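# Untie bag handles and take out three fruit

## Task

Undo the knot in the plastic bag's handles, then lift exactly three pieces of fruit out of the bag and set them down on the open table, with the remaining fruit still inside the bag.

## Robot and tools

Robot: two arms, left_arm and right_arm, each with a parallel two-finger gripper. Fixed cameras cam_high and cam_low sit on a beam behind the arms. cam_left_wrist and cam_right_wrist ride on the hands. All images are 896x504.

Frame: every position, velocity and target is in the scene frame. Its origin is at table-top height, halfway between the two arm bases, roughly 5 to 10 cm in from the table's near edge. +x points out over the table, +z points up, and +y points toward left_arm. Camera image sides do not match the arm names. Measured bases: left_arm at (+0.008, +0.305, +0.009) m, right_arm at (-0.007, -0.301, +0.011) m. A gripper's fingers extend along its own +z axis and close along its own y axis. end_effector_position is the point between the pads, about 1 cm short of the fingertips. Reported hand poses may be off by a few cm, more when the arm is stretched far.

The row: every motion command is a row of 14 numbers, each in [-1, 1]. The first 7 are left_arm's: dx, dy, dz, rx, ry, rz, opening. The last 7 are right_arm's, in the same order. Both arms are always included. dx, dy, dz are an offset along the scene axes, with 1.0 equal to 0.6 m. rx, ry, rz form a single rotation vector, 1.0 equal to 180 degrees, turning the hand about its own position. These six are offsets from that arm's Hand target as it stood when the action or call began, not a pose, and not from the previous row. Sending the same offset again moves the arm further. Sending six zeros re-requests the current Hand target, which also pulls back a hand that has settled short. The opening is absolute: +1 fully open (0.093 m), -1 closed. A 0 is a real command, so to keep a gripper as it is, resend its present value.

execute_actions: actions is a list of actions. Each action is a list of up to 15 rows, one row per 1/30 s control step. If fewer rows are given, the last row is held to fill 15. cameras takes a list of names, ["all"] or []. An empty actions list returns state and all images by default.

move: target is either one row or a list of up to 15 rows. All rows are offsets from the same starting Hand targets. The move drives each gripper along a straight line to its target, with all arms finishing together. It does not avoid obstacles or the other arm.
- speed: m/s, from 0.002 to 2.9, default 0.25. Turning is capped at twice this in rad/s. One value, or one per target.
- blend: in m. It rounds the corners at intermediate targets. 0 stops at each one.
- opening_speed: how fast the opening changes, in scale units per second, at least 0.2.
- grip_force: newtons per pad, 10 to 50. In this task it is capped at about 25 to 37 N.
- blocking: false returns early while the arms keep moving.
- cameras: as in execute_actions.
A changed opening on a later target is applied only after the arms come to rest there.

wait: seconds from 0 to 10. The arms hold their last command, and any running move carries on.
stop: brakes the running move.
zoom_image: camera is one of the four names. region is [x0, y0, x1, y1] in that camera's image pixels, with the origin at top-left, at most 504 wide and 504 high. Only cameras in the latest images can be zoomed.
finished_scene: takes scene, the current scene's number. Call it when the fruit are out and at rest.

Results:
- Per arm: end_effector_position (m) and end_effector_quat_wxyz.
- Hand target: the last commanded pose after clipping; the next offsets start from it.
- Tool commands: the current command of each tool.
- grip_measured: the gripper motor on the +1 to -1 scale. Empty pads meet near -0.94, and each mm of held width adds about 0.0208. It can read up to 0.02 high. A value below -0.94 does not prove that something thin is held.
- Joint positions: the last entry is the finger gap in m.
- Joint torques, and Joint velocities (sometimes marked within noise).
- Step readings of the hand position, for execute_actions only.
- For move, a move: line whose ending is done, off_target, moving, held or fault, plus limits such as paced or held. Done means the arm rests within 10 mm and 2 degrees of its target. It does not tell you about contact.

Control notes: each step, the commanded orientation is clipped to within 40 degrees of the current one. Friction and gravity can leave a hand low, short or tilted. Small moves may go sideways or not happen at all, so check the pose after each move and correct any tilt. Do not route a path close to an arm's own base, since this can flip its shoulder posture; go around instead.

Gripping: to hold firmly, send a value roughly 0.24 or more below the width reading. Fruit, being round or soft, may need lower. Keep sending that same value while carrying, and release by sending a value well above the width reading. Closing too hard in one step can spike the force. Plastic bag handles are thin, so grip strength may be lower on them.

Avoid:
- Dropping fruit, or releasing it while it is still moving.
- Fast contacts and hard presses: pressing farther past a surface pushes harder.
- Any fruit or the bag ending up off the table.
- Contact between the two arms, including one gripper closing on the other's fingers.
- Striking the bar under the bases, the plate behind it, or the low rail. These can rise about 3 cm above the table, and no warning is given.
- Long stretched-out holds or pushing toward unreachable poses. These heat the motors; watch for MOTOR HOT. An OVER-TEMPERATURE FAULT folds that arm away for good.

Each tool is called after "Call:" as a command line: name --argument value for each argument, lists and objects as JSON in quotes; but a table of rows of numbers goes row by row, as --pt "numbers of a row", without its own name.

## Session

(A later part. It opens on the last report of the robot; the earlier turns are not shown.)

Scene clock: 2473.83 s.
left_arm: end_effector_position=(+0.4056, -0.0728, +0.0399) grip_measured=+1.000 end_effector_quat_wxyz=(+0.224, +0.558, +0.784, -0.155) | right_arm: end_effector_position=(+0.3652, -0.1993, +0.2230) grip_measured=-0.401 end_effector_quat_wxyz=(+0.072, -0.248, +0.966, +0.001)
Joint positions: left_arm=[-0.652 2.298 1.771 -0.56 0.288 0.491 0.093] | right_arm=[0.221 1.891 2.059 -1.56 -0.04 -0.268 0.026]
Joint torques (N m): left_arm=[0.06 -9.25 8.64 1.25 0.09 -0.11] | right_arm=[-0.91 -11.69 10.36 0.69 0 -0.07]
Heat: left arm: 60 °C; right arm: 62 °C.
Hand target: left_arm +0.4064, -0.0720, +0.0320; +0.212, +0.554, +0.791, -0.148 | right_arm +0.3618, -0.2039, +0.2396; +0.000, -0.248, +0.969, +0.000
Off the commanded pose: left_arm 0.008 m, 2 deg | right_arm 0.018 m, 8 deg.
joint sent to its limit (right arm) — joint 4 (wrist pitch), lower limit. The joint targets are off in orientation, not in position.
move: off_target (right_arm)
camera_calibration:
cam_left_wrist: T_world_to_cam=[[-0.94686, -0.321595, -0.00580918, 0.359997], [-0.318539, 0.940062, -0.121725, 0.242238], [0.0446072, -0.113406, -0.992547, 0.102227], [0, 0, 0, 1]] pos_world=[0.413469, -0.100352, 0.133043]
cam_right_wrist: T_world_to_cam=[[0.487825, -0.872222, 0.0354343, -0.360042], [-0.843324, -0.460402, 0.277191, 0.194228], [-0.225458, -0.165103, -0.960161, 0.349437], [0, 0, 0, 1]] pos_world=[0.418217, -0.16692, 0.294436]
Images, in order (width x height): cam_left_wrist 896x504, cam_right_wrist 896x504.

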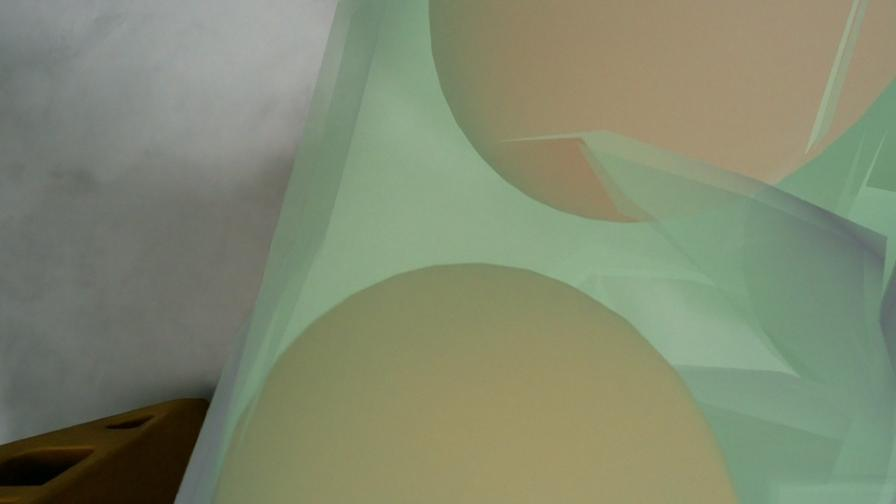

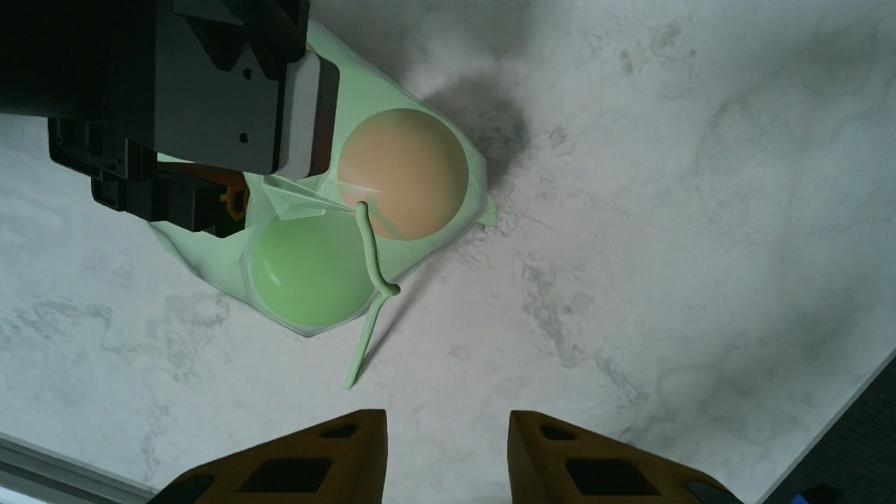

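Call:
move --pt "-0.05 0.12 0.06 0 0 0 1 0.0 0 0 0 0 0 -0.4" --pt "-0.1 0.25 0.25 0 0 0 0 0.0 0 0 0 0 0 -0.4" --cameras '["cam_left_wrist","cam_right_wrist"]' --blend '[0.02,0]' --speed 0.12

Scene clock: 2494.13 s.
left_arm: end_effector_position=(+0.3470, +0.0771, +0.1706) grip_measured=+0.002 end_effector_quat_wxyz=(+0.204, +0.552, +0.795, -0.148) | right_arm: end_effector_position=(+0.3652, -0.1993, +0.2230) grip_measured=-0.401 end_effector_quat_wxyz=(+0.072, -0.248, +0.966, +0.001)
Joint positions: left_arm=[-0.42 1.757 1.529 -0.973 0.365 0.701 0.045] | right_arm=[0.221 1.891 2.059 -1.56 -0.04 -0.268 0.026]
Joint torques (N m): left_arm=[0.65 -8.72 8.43 1.05 0.37 0.08] | right_arm=[-0.99 -11.58 10.58 0.69 0.01 -0.08]
Heat: left arm: 61 °C; right arm: 62 °C.
Hand target: left_arm +0.3464, +0.0780, +0.1820; +0.212, +0.555, +0.791, -0.148 | right_arm +0.3618, -0.2039, +0.2396; +0.000, -0.248, +0.969, +0.000
Off the commanded pose: left_arm 0.011 m, 1 deg | right_arm 0.018 m, 8 deg.
joint sent to its limit (right arm) — joint 4 (wrist pitch), lower limit. The joint targets are off in orientation, not in position.
move: off_target (left_arm, right_arm); target 2's new opening was sent with left_arm's hand 0.011 m and 1 deg from that target
camera_calibration:
cam_left_wrist: T_world_to_cam=[[-0.940183, -0.340449, 0.0122565, 0.34958], [-0.340316, 0.936958, -0.0793366, 0.099063], [0.0155263, -0.078762, -0.996773, 0.259717], [0, 0, 0, 1]] pos_world=[0.35835, 0.0466523, 0.262453]
cam_right_wrist: T_world_to_cam=[[0.487825, -0.872222, 0.0354343, -0.360042], [-0.843324, -0.460402, 0.277191, 0.194228], [-0.225458, -0.165103, -0.960161, 0.349437], [0, 0, 0, 1]] pos_world=[0.418217, -0.16692, 0.294436]
Images, in order (width x height): cam_left_wrist 896x504, cam_right_wrist 896x504.

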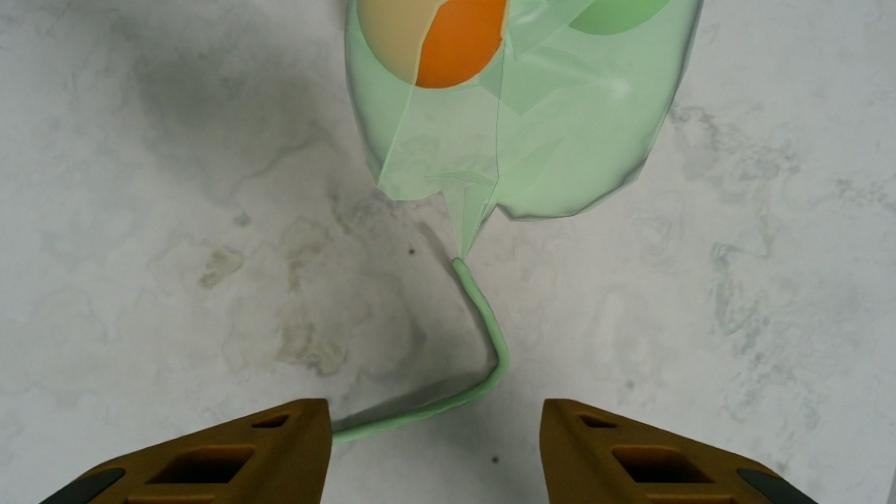

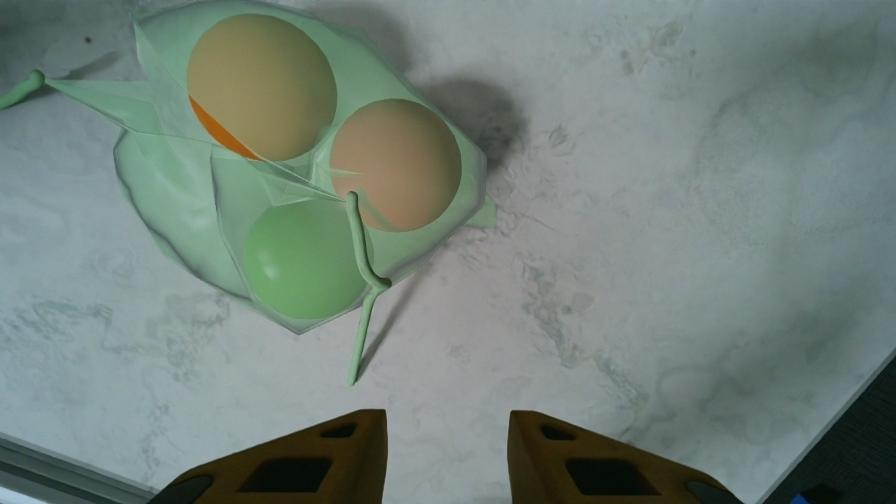

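Call:
move --pt "0 0 0 0 0 0 0 -0.0088 0.0757 -0.216 0 0 0 -0.3" --cameras '["cam_right_wrist"]' --speed 0.15

Scene clock: 2508.23 s.
left_arm: end_effector_position=(+0.3470, +0.0771, +0.1706) grip_measured=+0.002 end_effector_quat_wxyz=(+0.204, +0.552, +0.795, -0.148) | right_arm: end_effector_position=(+0.3558, -0.1576, +0.1159) grip_measured=-0.301 end_effector_quat_wxyz=(+0.003, -0.252, +0.968, +0.005)
Joint positions: left_arm=[-0.42 1.757 1.529 -0.973 0.365 0.701 0.045] | right_arm=[0.342 1.967 1.748 -1.305 -0.04 -0.158 0.031]
Joint torques (N m): left_arm=[0.62 -8.7 8.38 1.04 0.36 0.09] | right_arm=[-0.03 -9.16 7.27 0.74 0.07 0.06]
Heat: left arm: 61 °C; right arm: 62 °C.
Hand target: left_arm +0.3464, +0.0780, +0.1820; +0.212, +0.555, +0.791, -0.148 | right_arm +0.3566, -0.1585, +0.1100; +0.001, -0.248, +0.969, +0.000
Off the commanded pose: left_arm 0.011 m, 1 deg | right_arm 0.006 m, 1 deg.
move: off_target (left_arm)
camera_calibration:
cam_right_wrist: T_world_to_cam=[[0.495714, -0.868454, -0.00744328, -0.312564], [-0.794701, -0.457039, 0.399457, 0.204254], [-0.350312, -0.192101, -0.916722, 0.286591], [0, 0, 0, 1]] pos_world=[0.417659, -0.123041, 0.178807]
Images, in order (width x height): cam_right_wrist 896x504.

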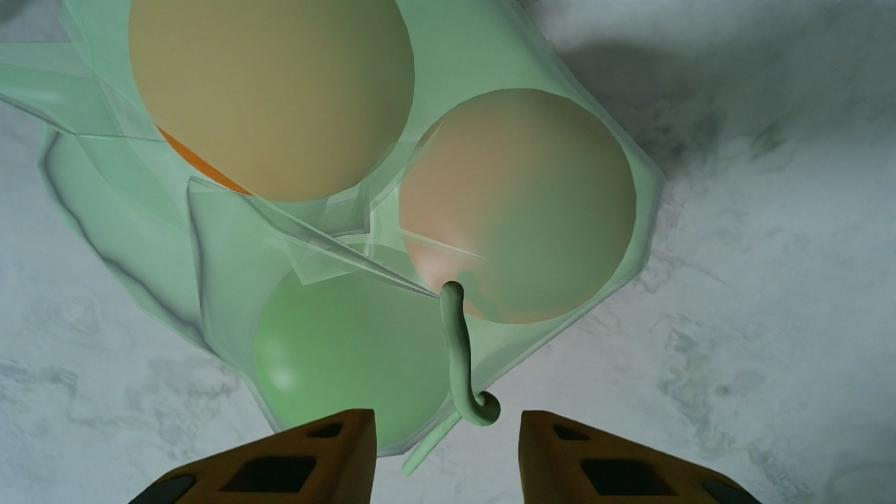

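Call:
move --pt "0 0 0 0 0 0 0 0.0023 -0.004 -0.078 0 0 0 -0.3" --pt "0 0 0 0 0 0 0 0.0023 -0.004 -0.078 0 0 0 -1" --cameras '["cam_right_wrist"]' --speed 0.08 --opening_speed 0.5

Scene clock: 2529.53 s.
left_arm: end_effector_position=(+0.3470, +0.0771, +0.1706) grip_measured=+0.002 end_effector_quat_wxyz=(+0.204, +0.552, +0.795, -0.148) | right_arm: end_effector_position=(+0.3593, -0.1579, +0.0734) grip_measured=-0.910 end_effector_quat_wxyz=(+0.010, -0.252, +0.968, +0.005)
Joint positions: left_arm=[-0.42 1.757 1.529 -0.973 0.365 0.701 0.045] | right_arm=[0.342 1.984 1.603 -1.129 -0.039 -0.158 0.002]
Joint torques (N m): left_arm=[0.68 -8.69 8.4 1.04 0.38 0.06] | right_arm=[-0.32 -8.35 6.71 0.79 0.09 0.04]
Heat: left arm: 61 °C; right arm: 62 °C.
Hand target: left_arm +0.3464, +0.0780, +0.1820; +0.212, +0.555, +0.791, -0.148 | right_arm +0.3580, -0.1609, +0.0633; +0.001, -0.248, +0.969, +0.000
Off the commanded pose: left_arm 0.011 m, 1 deg | right_arm 0.011 m, 1 deg.
move: off_target (left_arm, right_arm); target 2's new opening was sent with right_arm's hand 0.011 m and 1 deg from that target
camera_calibration:
cam_right_wrist: T_world_to_cam=[[0.495815, -0.868417, -0.00439708, -0.315054], [-0.79973, -0.458561, 0.387498, 0.226287], [-0.338526, -0.188611, -0.92186, 0.245439], [0, 0, 0, 1]] pos_world=[0.420264, -0.123539, 0.13719]
Images, in order (width x height): cam_right_wrist 896x504.

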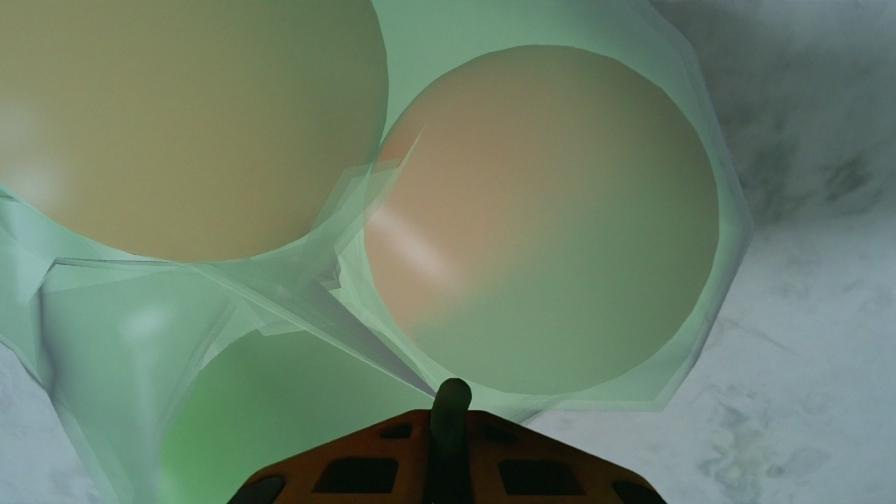

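Call:
move --pt "0 0 0 0 0 0 0 0.01 -0.01 0.19 0 0 0 -1" --cameras '["cam_left_wrist","cam_right_wrist","cam_high"]' --speed 0.08

Call:
zoom_image --camera "cam_high" --region '[360, 160, 540, 270]'

Scene clock: 2542.33 s.
left_arm: end_effector_position=(+0.3470, +0.0771, +0.1706) grip_measured=+0.002 end_effector_quat_wxyz=(+0.204, +0.552, +0.795, -0.148) | right_arm: end_effector_position=(+0.3620, -0.1619, +0.1760) grip_measured=-0.910 end_effector_quat_wxyz=(+0.007, -0.250, +0.968, +0.004)
Joint positions: left_arm=[-0.42 1.757 1.529 -0.973 0.365 0.701 0.045] | right_arm=[0.322 2.009 2.05 -1.558 -0.039 -0.175 0.002]
Joint torques (N m): left_arm=[0.61 -8.59 8.4 1.05 0.37 0.07] | right_arm=[-1.01 -8.61 10.82 0.38 0.06 -0.09]
Heat: left arm: 61 °C; right arm: 62 °C.
Hand target: left_arm +0.3464, +0.0780, +0.1820; +0.212, +0.555, +0.791, -0.148 | right_arm +0.3640, -0.1669, +0.1773; +0.001, -0.249, +0.969, +0.000
Off the commanded pose: left_arm 0.011 m, 1 deg | right_arm 0.006 m, 1 deg.
joint sent to its limit (right arm) — joint 4 (wrist pitch), lower limit. The joint targets still meet the commanded pose.
move: off_target (left_arm)
camera_calibration:
cam_left_wrist: T_world_to_cam=[[-0.940183, -0.340449, 0.0122565, 0.34958], [-0.340316, 0.936958, -0.0793366, 0.099063], [0.0155263, -0.078762, -0.996773, 0.259717], [0, 0, 0, 1]] pos_world=[0.35835, 0.0466523, 0.262453]
cam_right_wrist: T_world_to_cam=[[0.492617, -0.870235, -0.00452629, -0.318593], [-0.799016, -0.45435, 0.393877, 0.186104], [-0.344822, -0.190414, -0.919152, 0.341667], [0, 0, 0, 1]] pos_world=[0.423459, -0.127636, 0.239299]
Images, in order (width x height): cam_high 896x504, cam_left_wrist 896x504, cam_right_wrist 896x504.

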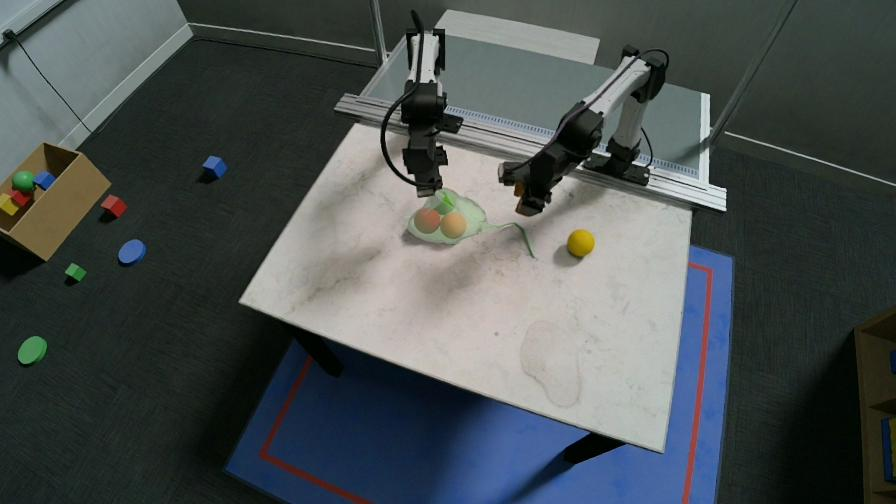

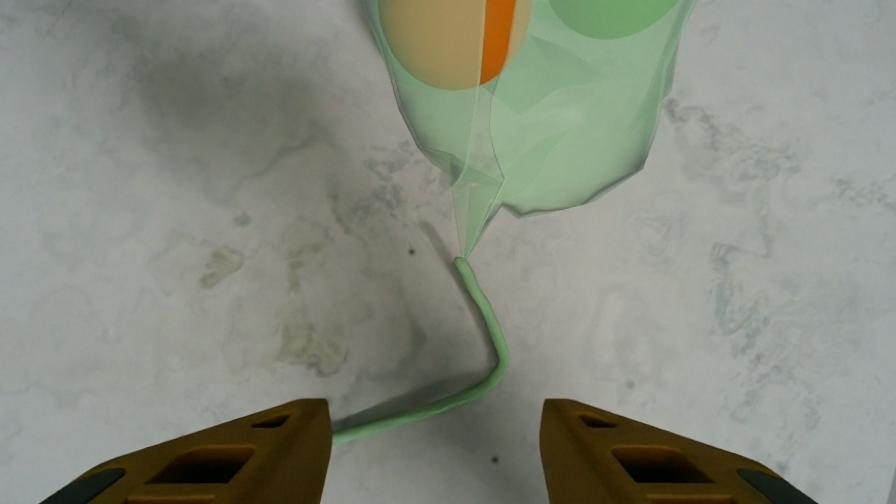

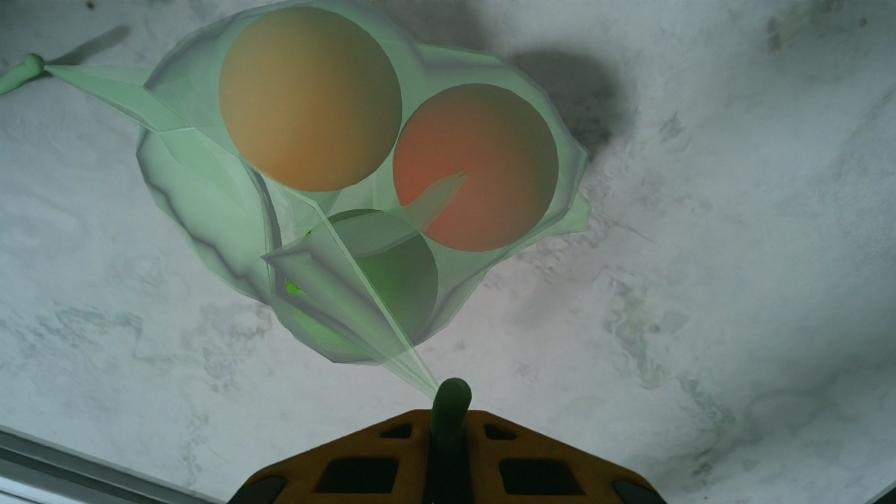

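Scaled by 2.800 from the camera's 896x504 image, which has a finer 1280x720 frame.

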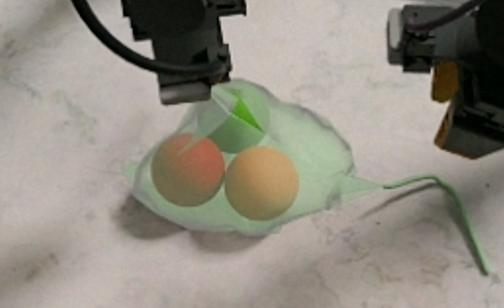

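Call:
move --pt "0 0 0 0 0 0 0 -0.02 0.1 -0.06 0 0 0 -1" --cameras '["cam_left_wrist","cam_right_wrist"]' --speed 0.08

Scene clock: 2553.10 s.
left_arm: end_effector_position=(+0.3470, +0.0771, +0.1706) grip_measured=+0.002 end_effector_quat_wxyz=(+0.204, +0.552, +0.795, -0.148) | right_arm: end_effector_position=(+0.3505, -0.1052, +0.1503) grip_measured=-0.910 end_effector_quat_wxyz=(+0.007, -0.253, +0.967, +0.008)
Joint positions: left_arm=[-0.42 1.757 1.529 -0.973 0.365 0.701 0.045] | right_arm=[0.468 2.039 1.997 -1.468 -0.039 -0.034 0.002]
Joint torques (N m): left_arm=[0.66 -8.68 8.39 1.04 0.36 0.1] | right_arm=[-0.01 -9.1 6.86 0.78 0.15 0.08]
Heat: left arm: 61 °C; right arm: 63 °C.
Hand target: left_arm +0.3464, +0.0780, +0.1820; +0.212, +0.555, +0.791, -0.148 | right_arm +0.3520, -0.1070, +0.1412; +0.000, -0.248, +0.969, +0.000
Off the commanded pose: left_arm 0.011 m, 1 deg | right_arm 0.009 m, 1 deg.
move: off_target (left_arm)
camera_calibration:
cam_left_wrist: T_world_to_cam=[[-0.940183, -0.340449, 0.0122565, 0.34958], [-0.340316, 0.936958, -0.0793366, 0.099063], [0.0155263, -0.078762, -0.996773, 0.259717], [0, 0, 0, 1]] pos_world=[0.35835, 0.0466523, 0.262453]
cam_right_wrist: T_world_to_cam=[[0.497302, -0.867493, -0.0121248, -0.263855], [-0.795891, -0.461729, 0.391617, 0.21131], [-0.345323, -0.185102, -0.920049, 0.325686], [0, 0, 0, 1]] pos_world=[0.411862, -0.0710395, 0.213695]
Images, in order (width x height): cam_left_wrist 896x504, cam_right_wrist 896x504.

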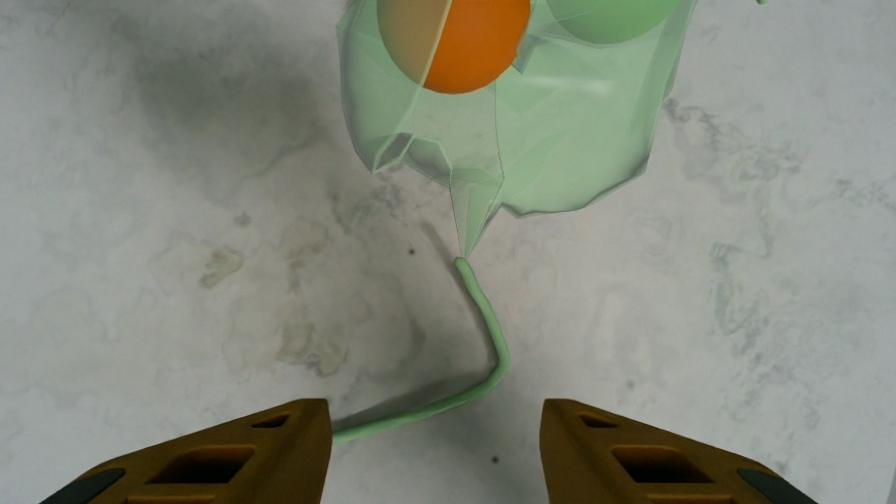

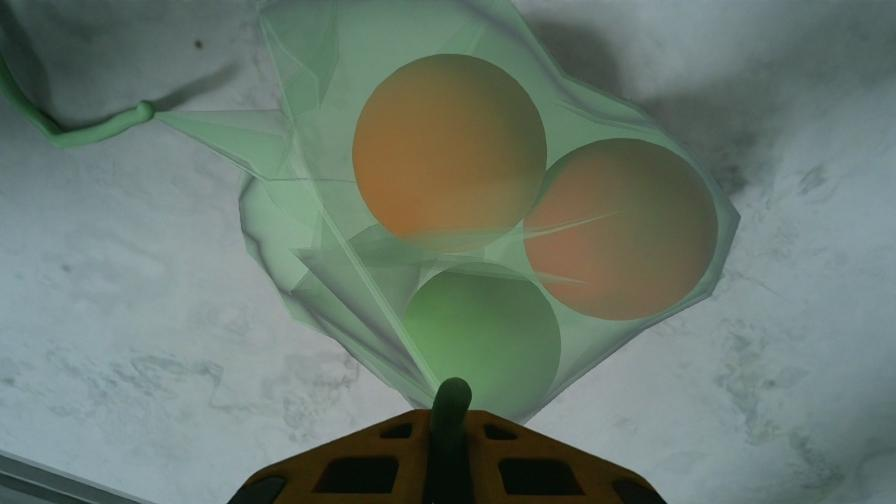

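Call:
move --pt "-0.02 -0.06 0.07 0 0 0 -1 0 0 0 0 0 0 -1" --cameras '["cam_left_wrist"]' --speed 0.1

Scene clock: 2576.53 s.
left_arm: end_effector_position=(+0.3327, +0.0409, +0.2267) grip_measured=-0.979 end_effector_quat_wxyz=(+0.222, +0.559, +0.784, -0.154) | right_arm: end_effector_position=(+0.3506, -0.1052, +0.1503) grip_measured=-0.910 end_effector_quat_wxyz=(+0.007, -0.252, +0.968, +0.008)
Joint positions: left_arm=[-0.521 1.761 1.739 -1.109 0.345 0.617 0] | right_arm=[0.468 2.039 1.997 -1.468 -0.039 -0.033 0.002]
Joint torques (N m): left_arm=[0.23 -6.16 8.46 1.19 0.12 -0.13] | right_arm=[-0.21 -9.14 6.9 0.79 0.15 0.05]
Heat: left arm: 61 °C; right arm: 60 °C.
Hand target: left_arm +0.3344, +0.0420, +0.2240; +0.212, +0.555, +0.791, -0.148 | right_arm +0.3520, -0.1070, +0.1412; +0.001, -0.248, +0.969, +0.000
Off the commanded pose: left_arm 0.003 m, 2 deg | right_arm 0.009 m, 1 deg.
move: done
camera_calibration:
cam_left_wrist: T_world_to_cam=[[-0.947168, -0.320693, -0.00545227, 0.328694], [-0.317857, 0.940794, -0.117783, 0.133712], [0.0429016, -0.109827, -0.993024, 0.304326], [0, 0, 0, 1]] pos_world=[0.340774, 0.0130372, 0.319745]
Images, in order (width x height): cam_left_wrist 896x504.

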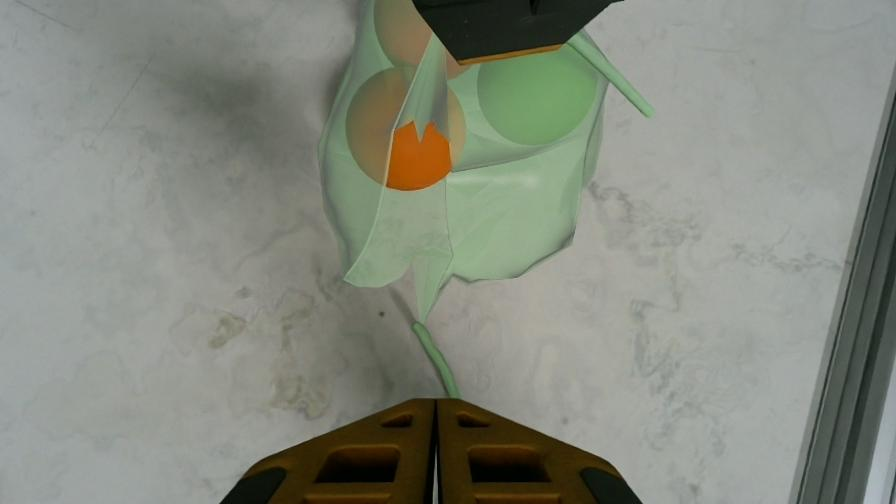

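Call:
zoom_image --camera "cam_left_wrist" --region '[300, 0, 660, 340]'

Scaled by 1.400 from the camera's 896x504 image, which has a finer 1280x720 frame.

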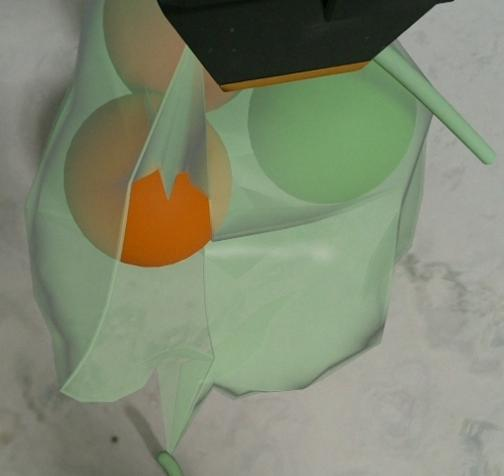

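Call:
move --pt "0 0 0 0 0 0 -1 0 -0.02 0.09 0 0 0 -1" --cameras '["cam_left_wrist"]' --speed 0.1

Call:
zoom_image --camera "cam_left_wrist" --region '[300, 0, 660, 340]'

Scene clock: 2634.07 s.
left_arm: end_effector_position=(+0.3327, +0.0410, +0.2267) grip_measured=-0.979 end_effector_quat_wxyz=(+0.222, +0.559, +0.784, -0.153) | right_arm: end_effector_position=(+0.3523, -0.1133, +0.1732) grip_measured=-0.910 end_effector_quat_wxyz=(+0.010, -0.248, +0.969, +0.008)
Joint positions: left_arm=[-0.521 1.761 1.739 -1.109 0.345 0.617 0] | right_arm=[0.446 2.045 2.098 -1.558 -0.039 -0.045 0.002]
Joint torques (N m): left_arm=[0.18 -6.13 8.49 1.16 0.13 -0.13] | right_arm=[-0.98 -14 10.77 0.38 0.09 -0.07]
Heat: left arm: 53 °C; right arm: 57 °C.
Hand target: left_arm +0.3345, +0.0421, +0.2240; +0.212, +0.554, +0.791, -0.148 | right_arm +0.3520, -0.1191, +0.1952; +0.000, -0.248, +0.969, +0.000
Off the commanded pose: left_arm 0.003 m, 2 deg | right_arm 0.023 m, 1 deg.
joint sent to its limit (right arm) — joint 4 (wrist pitch), lower limit. The joint targets are off in orientation, not in position.
move: off_target (right_arm)
camera_calibration:
cam_left_wrist: T_world_to_cam=[[-0.947012, -0.321153, -0.00527688, 0.328591], [-0.318359, 0.940697, -0.117207, 0.133691], [0.0426055, -0.109317, -0.993093, 0.304343], [0, 0, 0, 1]] pos_world=[0.340775, 0.0130359, 0.319645]
Images, in order (width x height): cam_left_wrist 896x504.

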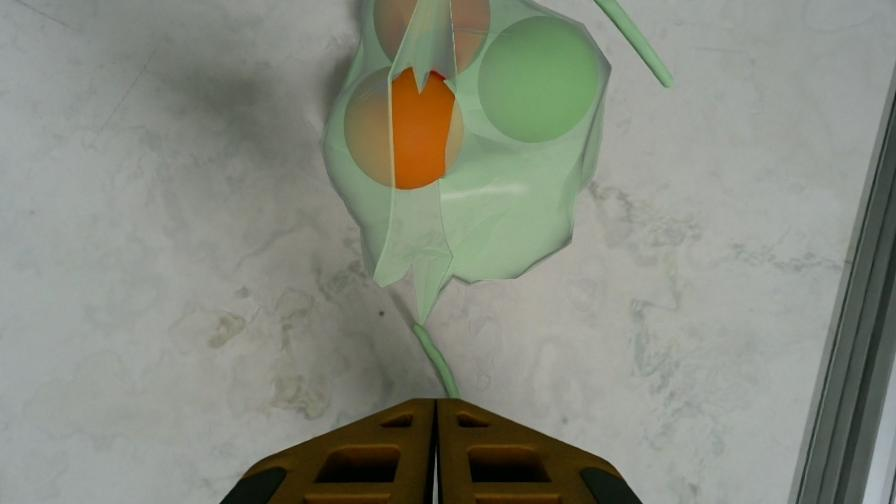

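Scaled by 1.400 from the camera's 896x504 image, which has a finer 1280x720 frame.

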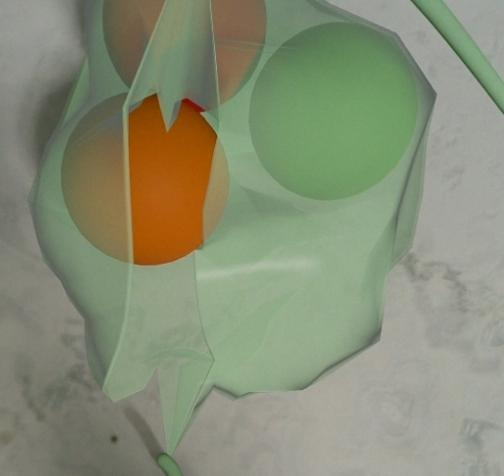

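Call:
move --pt "0 0 0 0 0 0 -1 0 -0.03 0.0 0 0 -0.661 -1" --cameras '["cam_left_wrist","cam_right_wrist"]' --speed 0.3

Call:
zoom_image --camera "cam_left_wrist" --region '[300, 0, 660, 340]'

Scene clock: 2670.20 s.
left_arm: end_effector_position=(+0.3327, +0.0410, +0.2267) grip_measured=-0.979 end_effector_quat_wxyz=(+0.222, +0.559, +0.784, -0.153) | right_arm: end_effector_position=(+0.3592, -0.1298, +0.1797) grip_measured=-0.910 end_effector_quat_wxyz=(+0.008, +0.702, +0.712, +0.018)
Joint positions: left_arm=[-0.521 1.761 1.739 -1.109 0.345 0.617 0] | right_arm=[0.405 2.029 2.098 -1.558 -0.028 1.971 0.002]
Joint torques (N m): left_arm=[0.14 -6.09 8.43 1.18 0.12 -0.13] | right_arm=[-0.92 -14.17 7.23 0.29 0.07 0.1]
Heat: left arm: 51 °C; right arm: 59 °C.
Hand target: left_arm +0.3345, +0.0421, +0.2240; +0.212, +0.554, +0.791, -0.148 | right_arm +0.3520, -0.1369, +0.1952; +0.000, +0.708, +0.706, +0.000
Off the commanded pose: left_arm 0.003 m, 2 deg | right_arm 0.019 m, 3 deg.
joint sent to its limit (right arm) — joint 4 (wrist pitch), lower limit. The joint targets are off in orientation, not in position.
move: off_target (right_arm)
camera_calibration:
cam_left_wrist: T_world_to_cam=[[-0.947012, -0.321153, -0.00527688, 0.328591], [-0.318359, 0.940697, -0.117207, 0.133691], [0.0426055, -0.109317, -0.993093, 0.304343], [0, 0, 0, 1]] pos_world=[0.340775, 0.0130359, 0.319645]
cam_right_wrist: T_world_to_cam=[[-0.998997, -0.0243045, -0.0376007, 0.362296], [-0.0378793, 0.906535, 0.420427, 0.095526], [0.0238681, 0.42143, -0.906547, 0.294937], [0, 0, 0, 1]] pos_world=[0.358512, -0.202088, 0.240836]
Images, in order (width x height): cam_left_wrist 896x504, cam_right_wrist 896x504.

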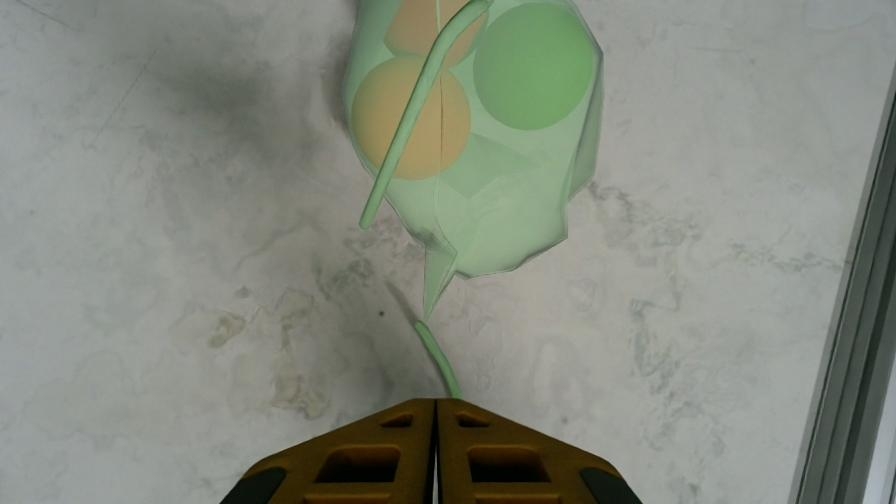

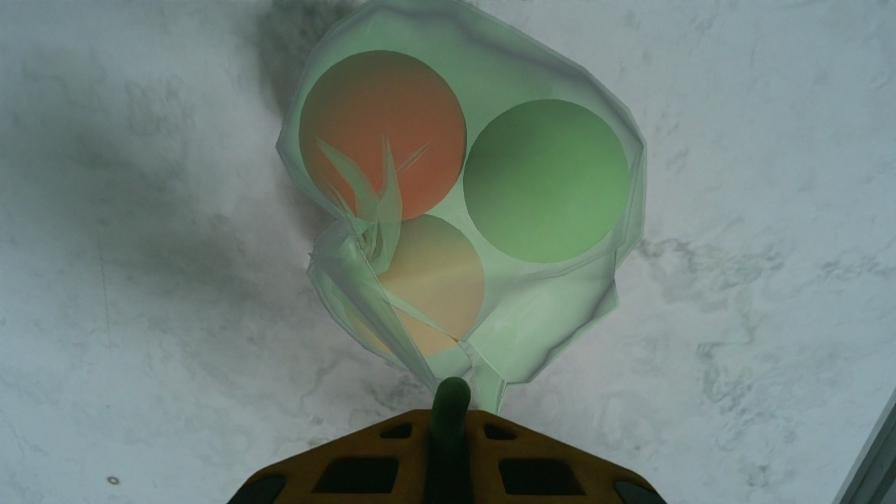

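Scaled by 1.400 from the camera's 896x504 image, which has a finer 1280x720 frame.

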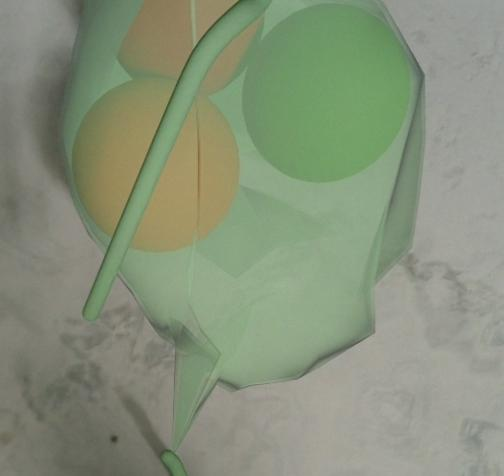

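Call:
move --pt "0 0 0 0 0 0 -1 0 0.02 0.0 0 0 0.661 -1" --cameras '["cam_left_wrist"]' --speed 0.3

Call:
zoom_image --camera "cam_left_wrist" --region '[300, 0, 660, 340]'

Scene clock: 2691.43 s.
left_arm: end_effector_position=(+0.3327, +0.0410, +0.2267) grip_measured=-0.979 end_effector_quat_wxyz=(+0.222, +0.559, +0.784, -0.153) | right_arm: end_effector_position=(+0.3564, -0.1241, +0.1795) grip_measured=-0.910 end_effector_quat_wxyz=(+0.019, -0.242, +0.970, +0.006)
Joint positions: left_arm=[-0.521 1.761 1.739 -1.109 0.345 0.617 0] | right_arm=[0.419 2.029 2.098 -1.559 -0.034 -0.06 0.002]
Joint torques (N m): left_arm=[0.2 -6.13 8.46 1.18 0.13 -0.11] | right_arm=[0.21 -13.09 9.66 0.43 0.07 -0.06]
Heat: left arm: 51 °C; right arm: 58 °C.
Hand target: left_arm +0.3345, +0.0421, +0.2240; +0.212, +0.554, +0.791, -0.148 | right_arm +0.3519, -0.1249, +0.1952; +0.000, -0.248, +0.969, +0.000
Off the commanded pose: left_arm 0.003 m, 2 deg | right_arm 0.016 m, 2 deg.
joint sent to its limit (right arm) — joint 4 (wrist pitch), lower limit. The joint targets are off in orientation, not in position.
move: off_target (right_arm)
camera_calibration:
cam_left_wrist: T_world_to_cam=[[-0.947012, -0.321153, -0.00527688, 0.328591], [-0.318359, 0.940697, -0.117207, 0.133691], [0.0426055, -0.109317, -0.993093, 0.304343], [0, 0, 0, 1]] pos_world=[0.340775, 0.0130359, 0.319645]
Images, in order (width x height): cam_left_wrist 896x504.

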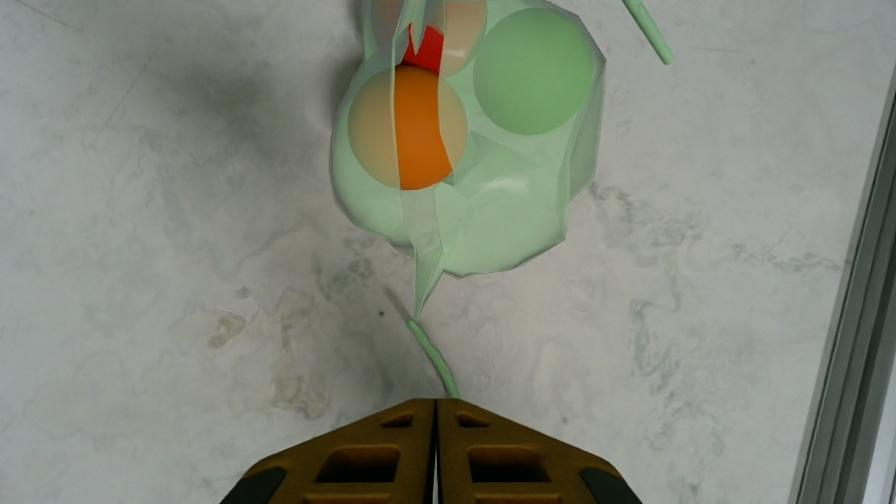

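Scaled by 1.400 from the camera's 896x504 image, which has a finer 1280x720 frame.

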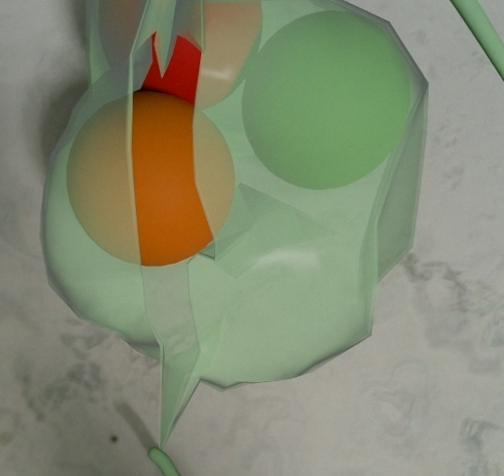

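Call:
move --pt "0.0608 -0.0168 -0.2567 0 0 0 -1 0 0 0 0 0 0 -1" --pt "0.0725 -0.0902 -0.2867 0 0 0 -1 0 0 0 0 0 0 -1" --cameras '["cam_left_wrist"]' --speed 0.1

Scene clock: 2708.00 s.
left_arm: end_effector_position=(+0.3705, -0.0102, +0.0544) grip_measured=-0.979 end_effector_quat_wxyz=(+0.209, +0.559, +0.787, -0.155) | right_arm: end_effector_position=(+0.3564, -0.1241, +0.1795) grip_measured=-0.910 end_effector_quat_wxyz=(+0.019, -0.243, +0.970, +0.006)
Joint positions: left_arm=[-0.585 2.06 1.458 -0.537 0.319 0.557 0] | right_arm=[0.419 2.029 2.098 -1.559 -0.034 -0.061 0.002]
Joint torques (N m): left_arm=[0.35 -7.86 8.39 1.44 0.1 -0.09] | right_arm=[0.1 -13.01 9.57 0.42 0.05 -0.08]
Heat: left arm: 51 °C; right arm: 59 °C.
Hand target: left_arm +0.3779, -0.0121, +0.0519; +0.212, +0.555, +0.791, -0.148 | right_arm +0.3519, -0.1249, +0.1952; +0.000, -0.249, +0.969, +0.000
Off the commanded pose: left_arm 0.008 m, 1 deg | right_arm 0.016 m, 2 deg.
joint sent to its limit (right arm) — joint 4 (wrist pitch), lower limit. The joint targets are off in orientation, not in position.
move: off_target (right_arm)
camera_calibration:
cam_left_wrist: T_world_to_cam=[[-0.947668, -0.319037, 0.0118632, 0.346409], [-0.318655, 0.942942, -0.09654, 0.172617], [0.0196135, -0.0952682, -0.995258, 0.134833], [0, 0, 0, 1]] pos_world=[0.380641, -0.0394048, 0.146748]
Images, in order (width x height): cam_left_wrist 896x504.

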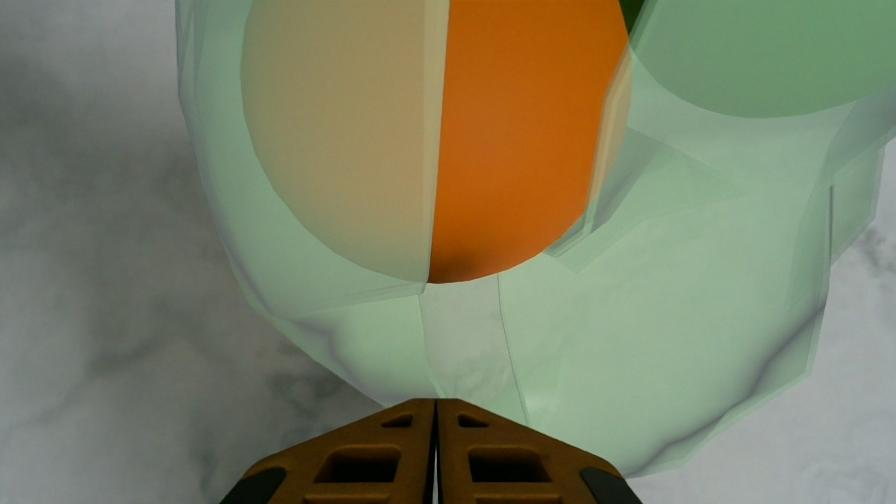

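Call:
move --pt "-0.0098 0.0535 0.1135 -0.1815 -0.069 0.0112 0.2 0 0 0 0 0 0 -1" --pt "-0.0088 0.02 -0.0365 -0.1815 -0.069 0.0112 0.2 0 0 0 0 0 0 -1" --cameras '["cam_left_wrist"]' --speed 0.15

Scene clock: 2770.37 s.
left_arm: end_effector_position=(+0.3752, -0.0022, +0.0404) grip_measured=+0.198 end_effector_quat_wxyz=(+0.454, +0.477, +0.689, -0.302) | right_arm: end_effector_position=(+0.3564, -0.1241, +0.1795) grip_measured=-0.910 end_effector_quat_wxyz=(+0.019, -0.243, +0.970, +0.006)
Joint positions: left_arm=[-0.464 2.075 0.853 0.698 0.644 0.34 0.055] | right_arm=[0.419 2.029 2.098 -1.559 -0.034 -0.061 0.002]
Joint torques (N m): left_arm=[0.05 -7.17 4.38 2.2 0.11 -0.11] | right_arm=[0.01 -13.11 9.72 0.46 0.05 -0.07]
Heat: left arm: 57 °C; right arm: 59 °C.
Hand target: left_arm +0.3726, -0.0002, +0.0301; +0.445, +0.471, +0.700, -0.300 | right_arm +0.3519, -0.1249, +0.1952; +0.000, -0.249, +0.969, +0.000
Off the commanded pose: left_arm 0.011 m, 2 deg | right_arm 0.016 m, 2 deg.
joint sent to its limit (right arm) — joint 4 (wrist pitch), lower limit. The joint targets are off in orientation, not in position.
move: off_target (left_arm, right_arm)
camera_calibration:
cam_left_wrist: T_world_to_cam=[[-0.934697, -0.354913, -0.0194482, 0.349892], [-0.253603, 0.704225, -0.663139, 0.163213], [0.249052, -0.614902, -0.748244, 0.0242955], [0, 0, 0, 1]] pos_world=[0.362383, 0.0241818, 0.133216]
Images, in order (width x height): cam_left_wrist 896x504.

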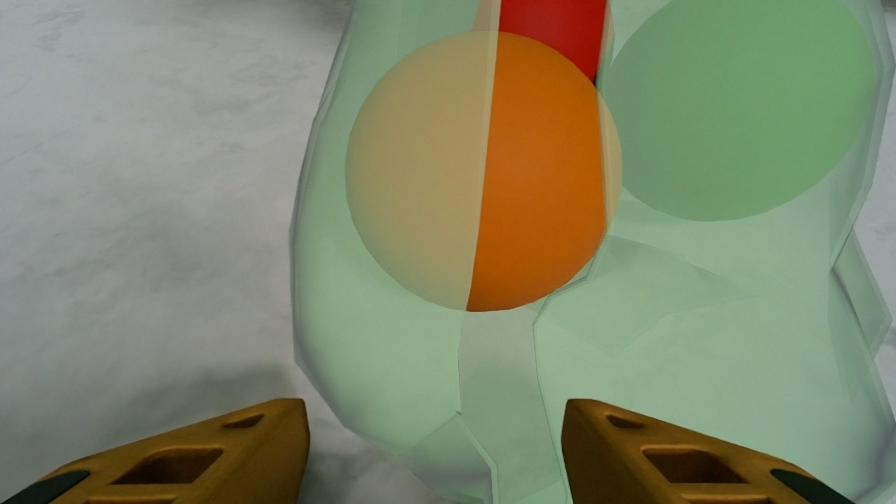

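Call:
move --pt "-0.0208 -0.0063 0.01 0 0 0 -1 0 0 0 0 0 0 -1" --pt "-0.0092 -0.0345 -0.0157 0 0 0 -1 0 0 0 0 0 0 -1" --cameras '["cam_left_wrist"]' --speed 0.06

Scene clock: 2798.47 s.
left_arm: end_effector_position=(+0.3633, -0.0204, +0.0286) grip_measured=-0.979 end_effector_quat_wxyz=(+0.450, +0.477, +0.690, -0.306) | right_arm: end_effector_position=(+0.3564, -0.1241, +0.1795) grip_measured=-0.910 end_effector_quat_wxyz=(+0.019, -0.243, +0.970, +0.006)
Joint positions: left_arm=[-0.523 2.115 0.846 0.76 0.598 0.302 0] | right_arm=[0.419 2.029 2.098 -1.559 -0.034 -0.061 0.002]
Joint torques (N m): left_arm=[0.01 -6.78 6.28 2.13 0.02 -0.13] | right_arm=[0.1 -12.96 9.68 0.46 0.04 -0.09]
Heat: left arm: 54 °C; right arm: 59 °C.
Hand target: left_arm +0.3672, -0.0209, +0.0206; +0.445, +0.471, +0.700, -0.300 | right_arm +0.3519, -0.1249, +0.1952; +0.000, -0.249, +0.969, +0.000
Off the commanded pose: left_arm 0.009 m, 2 deg | right_arm 0.016 m, 2 deg.
joint sent to its limit (right arm) — joint 4 (wrist pitch), lower limit. The joint targets are off in orientation, not in position.
move: off_target (right_arm)
camera_calibration:
cam_left_wrist: T_world_to_cam=[[-0.936503, -0.350493, -0.0107816, 0.332634], [-0.256412, 0.70545, -0.660752, 0.166135], [0.239195, -0.616032, -0.750527, 0.0108731], [0, 0, 0, 1]] pos_world=[0.351512, 0.00608409, 0.121521]
Images, in order (width x height): cam_left_wrist 896x504.

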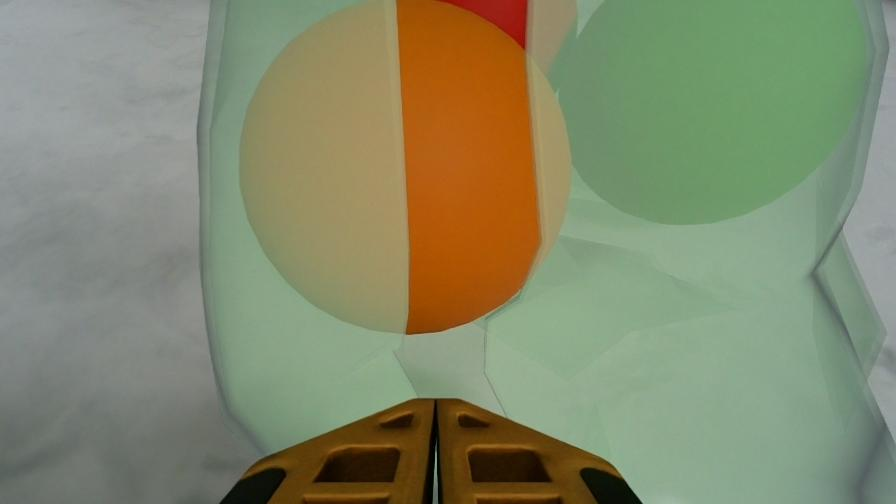

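Call:
move --pt "0.0 0 -0.006 0 0 0 0.95 0 0 0 0 0 0 -1" --cameras '["cam_left_wrist"]' --speed 0.06 --opening_speed 0.5

Scene clock: 2811.60 s.
left_arm: end_effector_position=(+0.3654, -0.0207, +0.0279) grip_measured=+0.948 end_effector_quat_wxyz=(+0.456, +0.476, +0.688, -0.303) | right_arm: end_effector_position=(+0.3564, -0.1241, +0.1795) grip_measured=-0.910 end_effector_quat_wxyz=(+0.019, -0.243, +0.970, +0.006)
Joint positions: left_arm=[-0.523 2.126 0.846 0.784 0.592 0.301 0.091] | right_arm=[0.419 2.029 2.098 -1.559 -0.034 -0.061 0.002]
Joint torques (N m): left_arm=[-0.01 -6.61 6.19 2.01 0.1 -0.09] | right_arm=[0.17 -13.08 9.55 0.44 0.06 -0.08]
Heat: left arm: 53 °C; right arm: 59 °C.
Hand target: left_arm +0.3672, -0.0208, +0.0171; +0.445, +0.471, +0.700, -0.300 | right_arm +0.3519, -0.1249, +0.1952; +0.000, -0.249, +0.969, +0.000
Off the commanded pose: left_arm 0.011 m, 2 deg | right_arm 0.016 m, 2 deg.
joint sent to its limit (right arm) — joint 4 (wrist pitch), lower limit. The joint targets are off in orientation, not in position.
move: off_target (left_arm, right_arm)
camera_calibration:
cam_left_wrist: T_world_to_cam=[[-0.934288, -0.35594, -0.0203229, 0.333783], [-0.252478, 0.70081, -0.667174, 0.165135], [0.251716, -0.618201, -0.744625, 0.00503488], [0, 0, 0, 1]] pos_world=[0.352275, 0.0061913, 0.120706]
Images, in order (width x height): cam_left_wrist 896x504.

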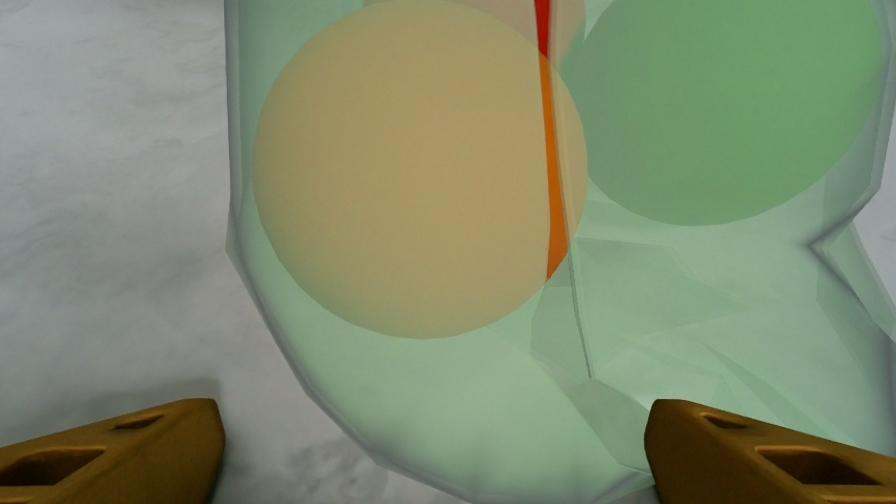

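Call:
move --pt "-0.02 0.05 0.02 0 0 0 0.95 0 0 0 0 0 0 -1" --pt "-0.03 0.08 0.2 0.1815 0.069 -0.0112 -1 0 0 0 0 0 0 -1" --cameras '["cam_left_wrist"]' --speed 0.12

Call:
zoom_image --camera "cam_left_wrist" --region '[280, 0, 640, 340]'

Scene clock: 2854.47 s.
left_arm: end_effector_position=(+0.3476, +0.0270, +0.1399) grip_measured=-0.979 end_effector_quat_wxyz=(+0.220, +0.550, +0.790, -0.156) | right_arm: end_effector_position=(+0.3564, -0.1241, +0.1795) grip_measured=-0.910 end_effector_quat_wxyz=(+0.019, -0.243, +0.970, +0.006)
Joint positions: left_arm=[-0.535 1.82 1.465 -0.772 0.339 0.581 0] | right_arm=[0.419 2.029 2.098 -1.559 -0.034 -0.061 0.002]
Joint torques (N m): left_arm=[-0.05 -6.61 8.7 1.18 0.12 0.08] | right_arm=[0.12 -13.11 9.65 0.41 0.03 -0.05]
Heat: left arm: 52 °C; right arm: 59 °C.
Hand target: left_arm +0.3491, +0.0271, +0.1370; +0.212, +0.555, +0.791, -0.148 | right_arm +0.3519, -0.1249, +0.1952; +0.000, -0.249, +0.969, +0.000
Off the commanded pose: left_arm 0.003 m, 1 deg | right_arm 0.016 m, 2 deg.
joint sent to its limit (right arm) — joint 4 (wrist pitch), lower limit. The joint targets are off in orientation, not in position.
move: off_target (right_arm)
camera_calibration:
cam_left_wrist: T_world_to_cam=[[-0.940894, -0.338652, 0.00575485, 0.334624], [-0.336961, 0.934204, -0.117132, 0.147975], [0.0342907, -0.112148, -0.9931, 0.219047], [0, 0, 0, 1]] pos_world=[0.357196, -0.000352417, 0.232942]
Images, in order (width x height): cam_left_wrist 896x504.

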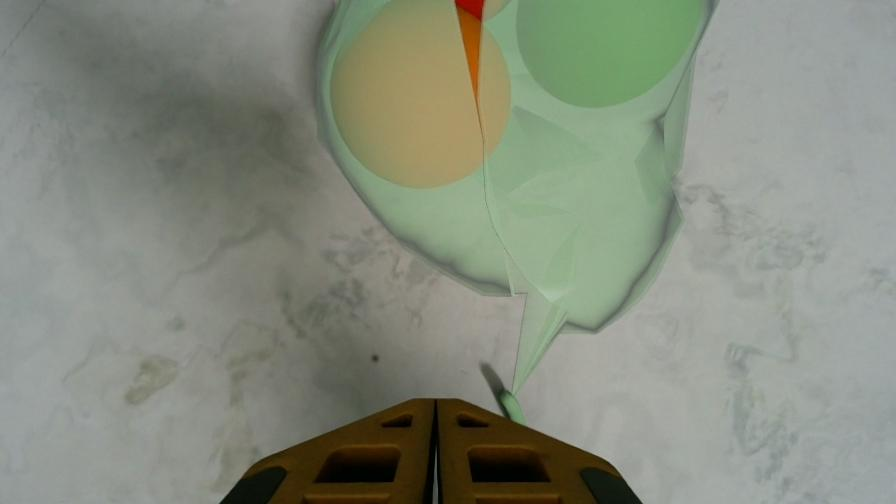

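Scaled by 1.400 from the camera's 896x504 image, which has a finer 1280x720 frame.

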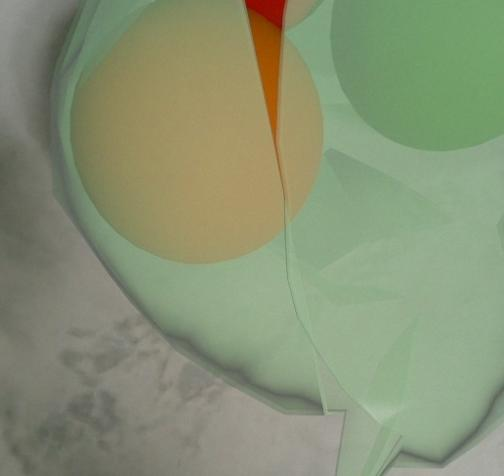

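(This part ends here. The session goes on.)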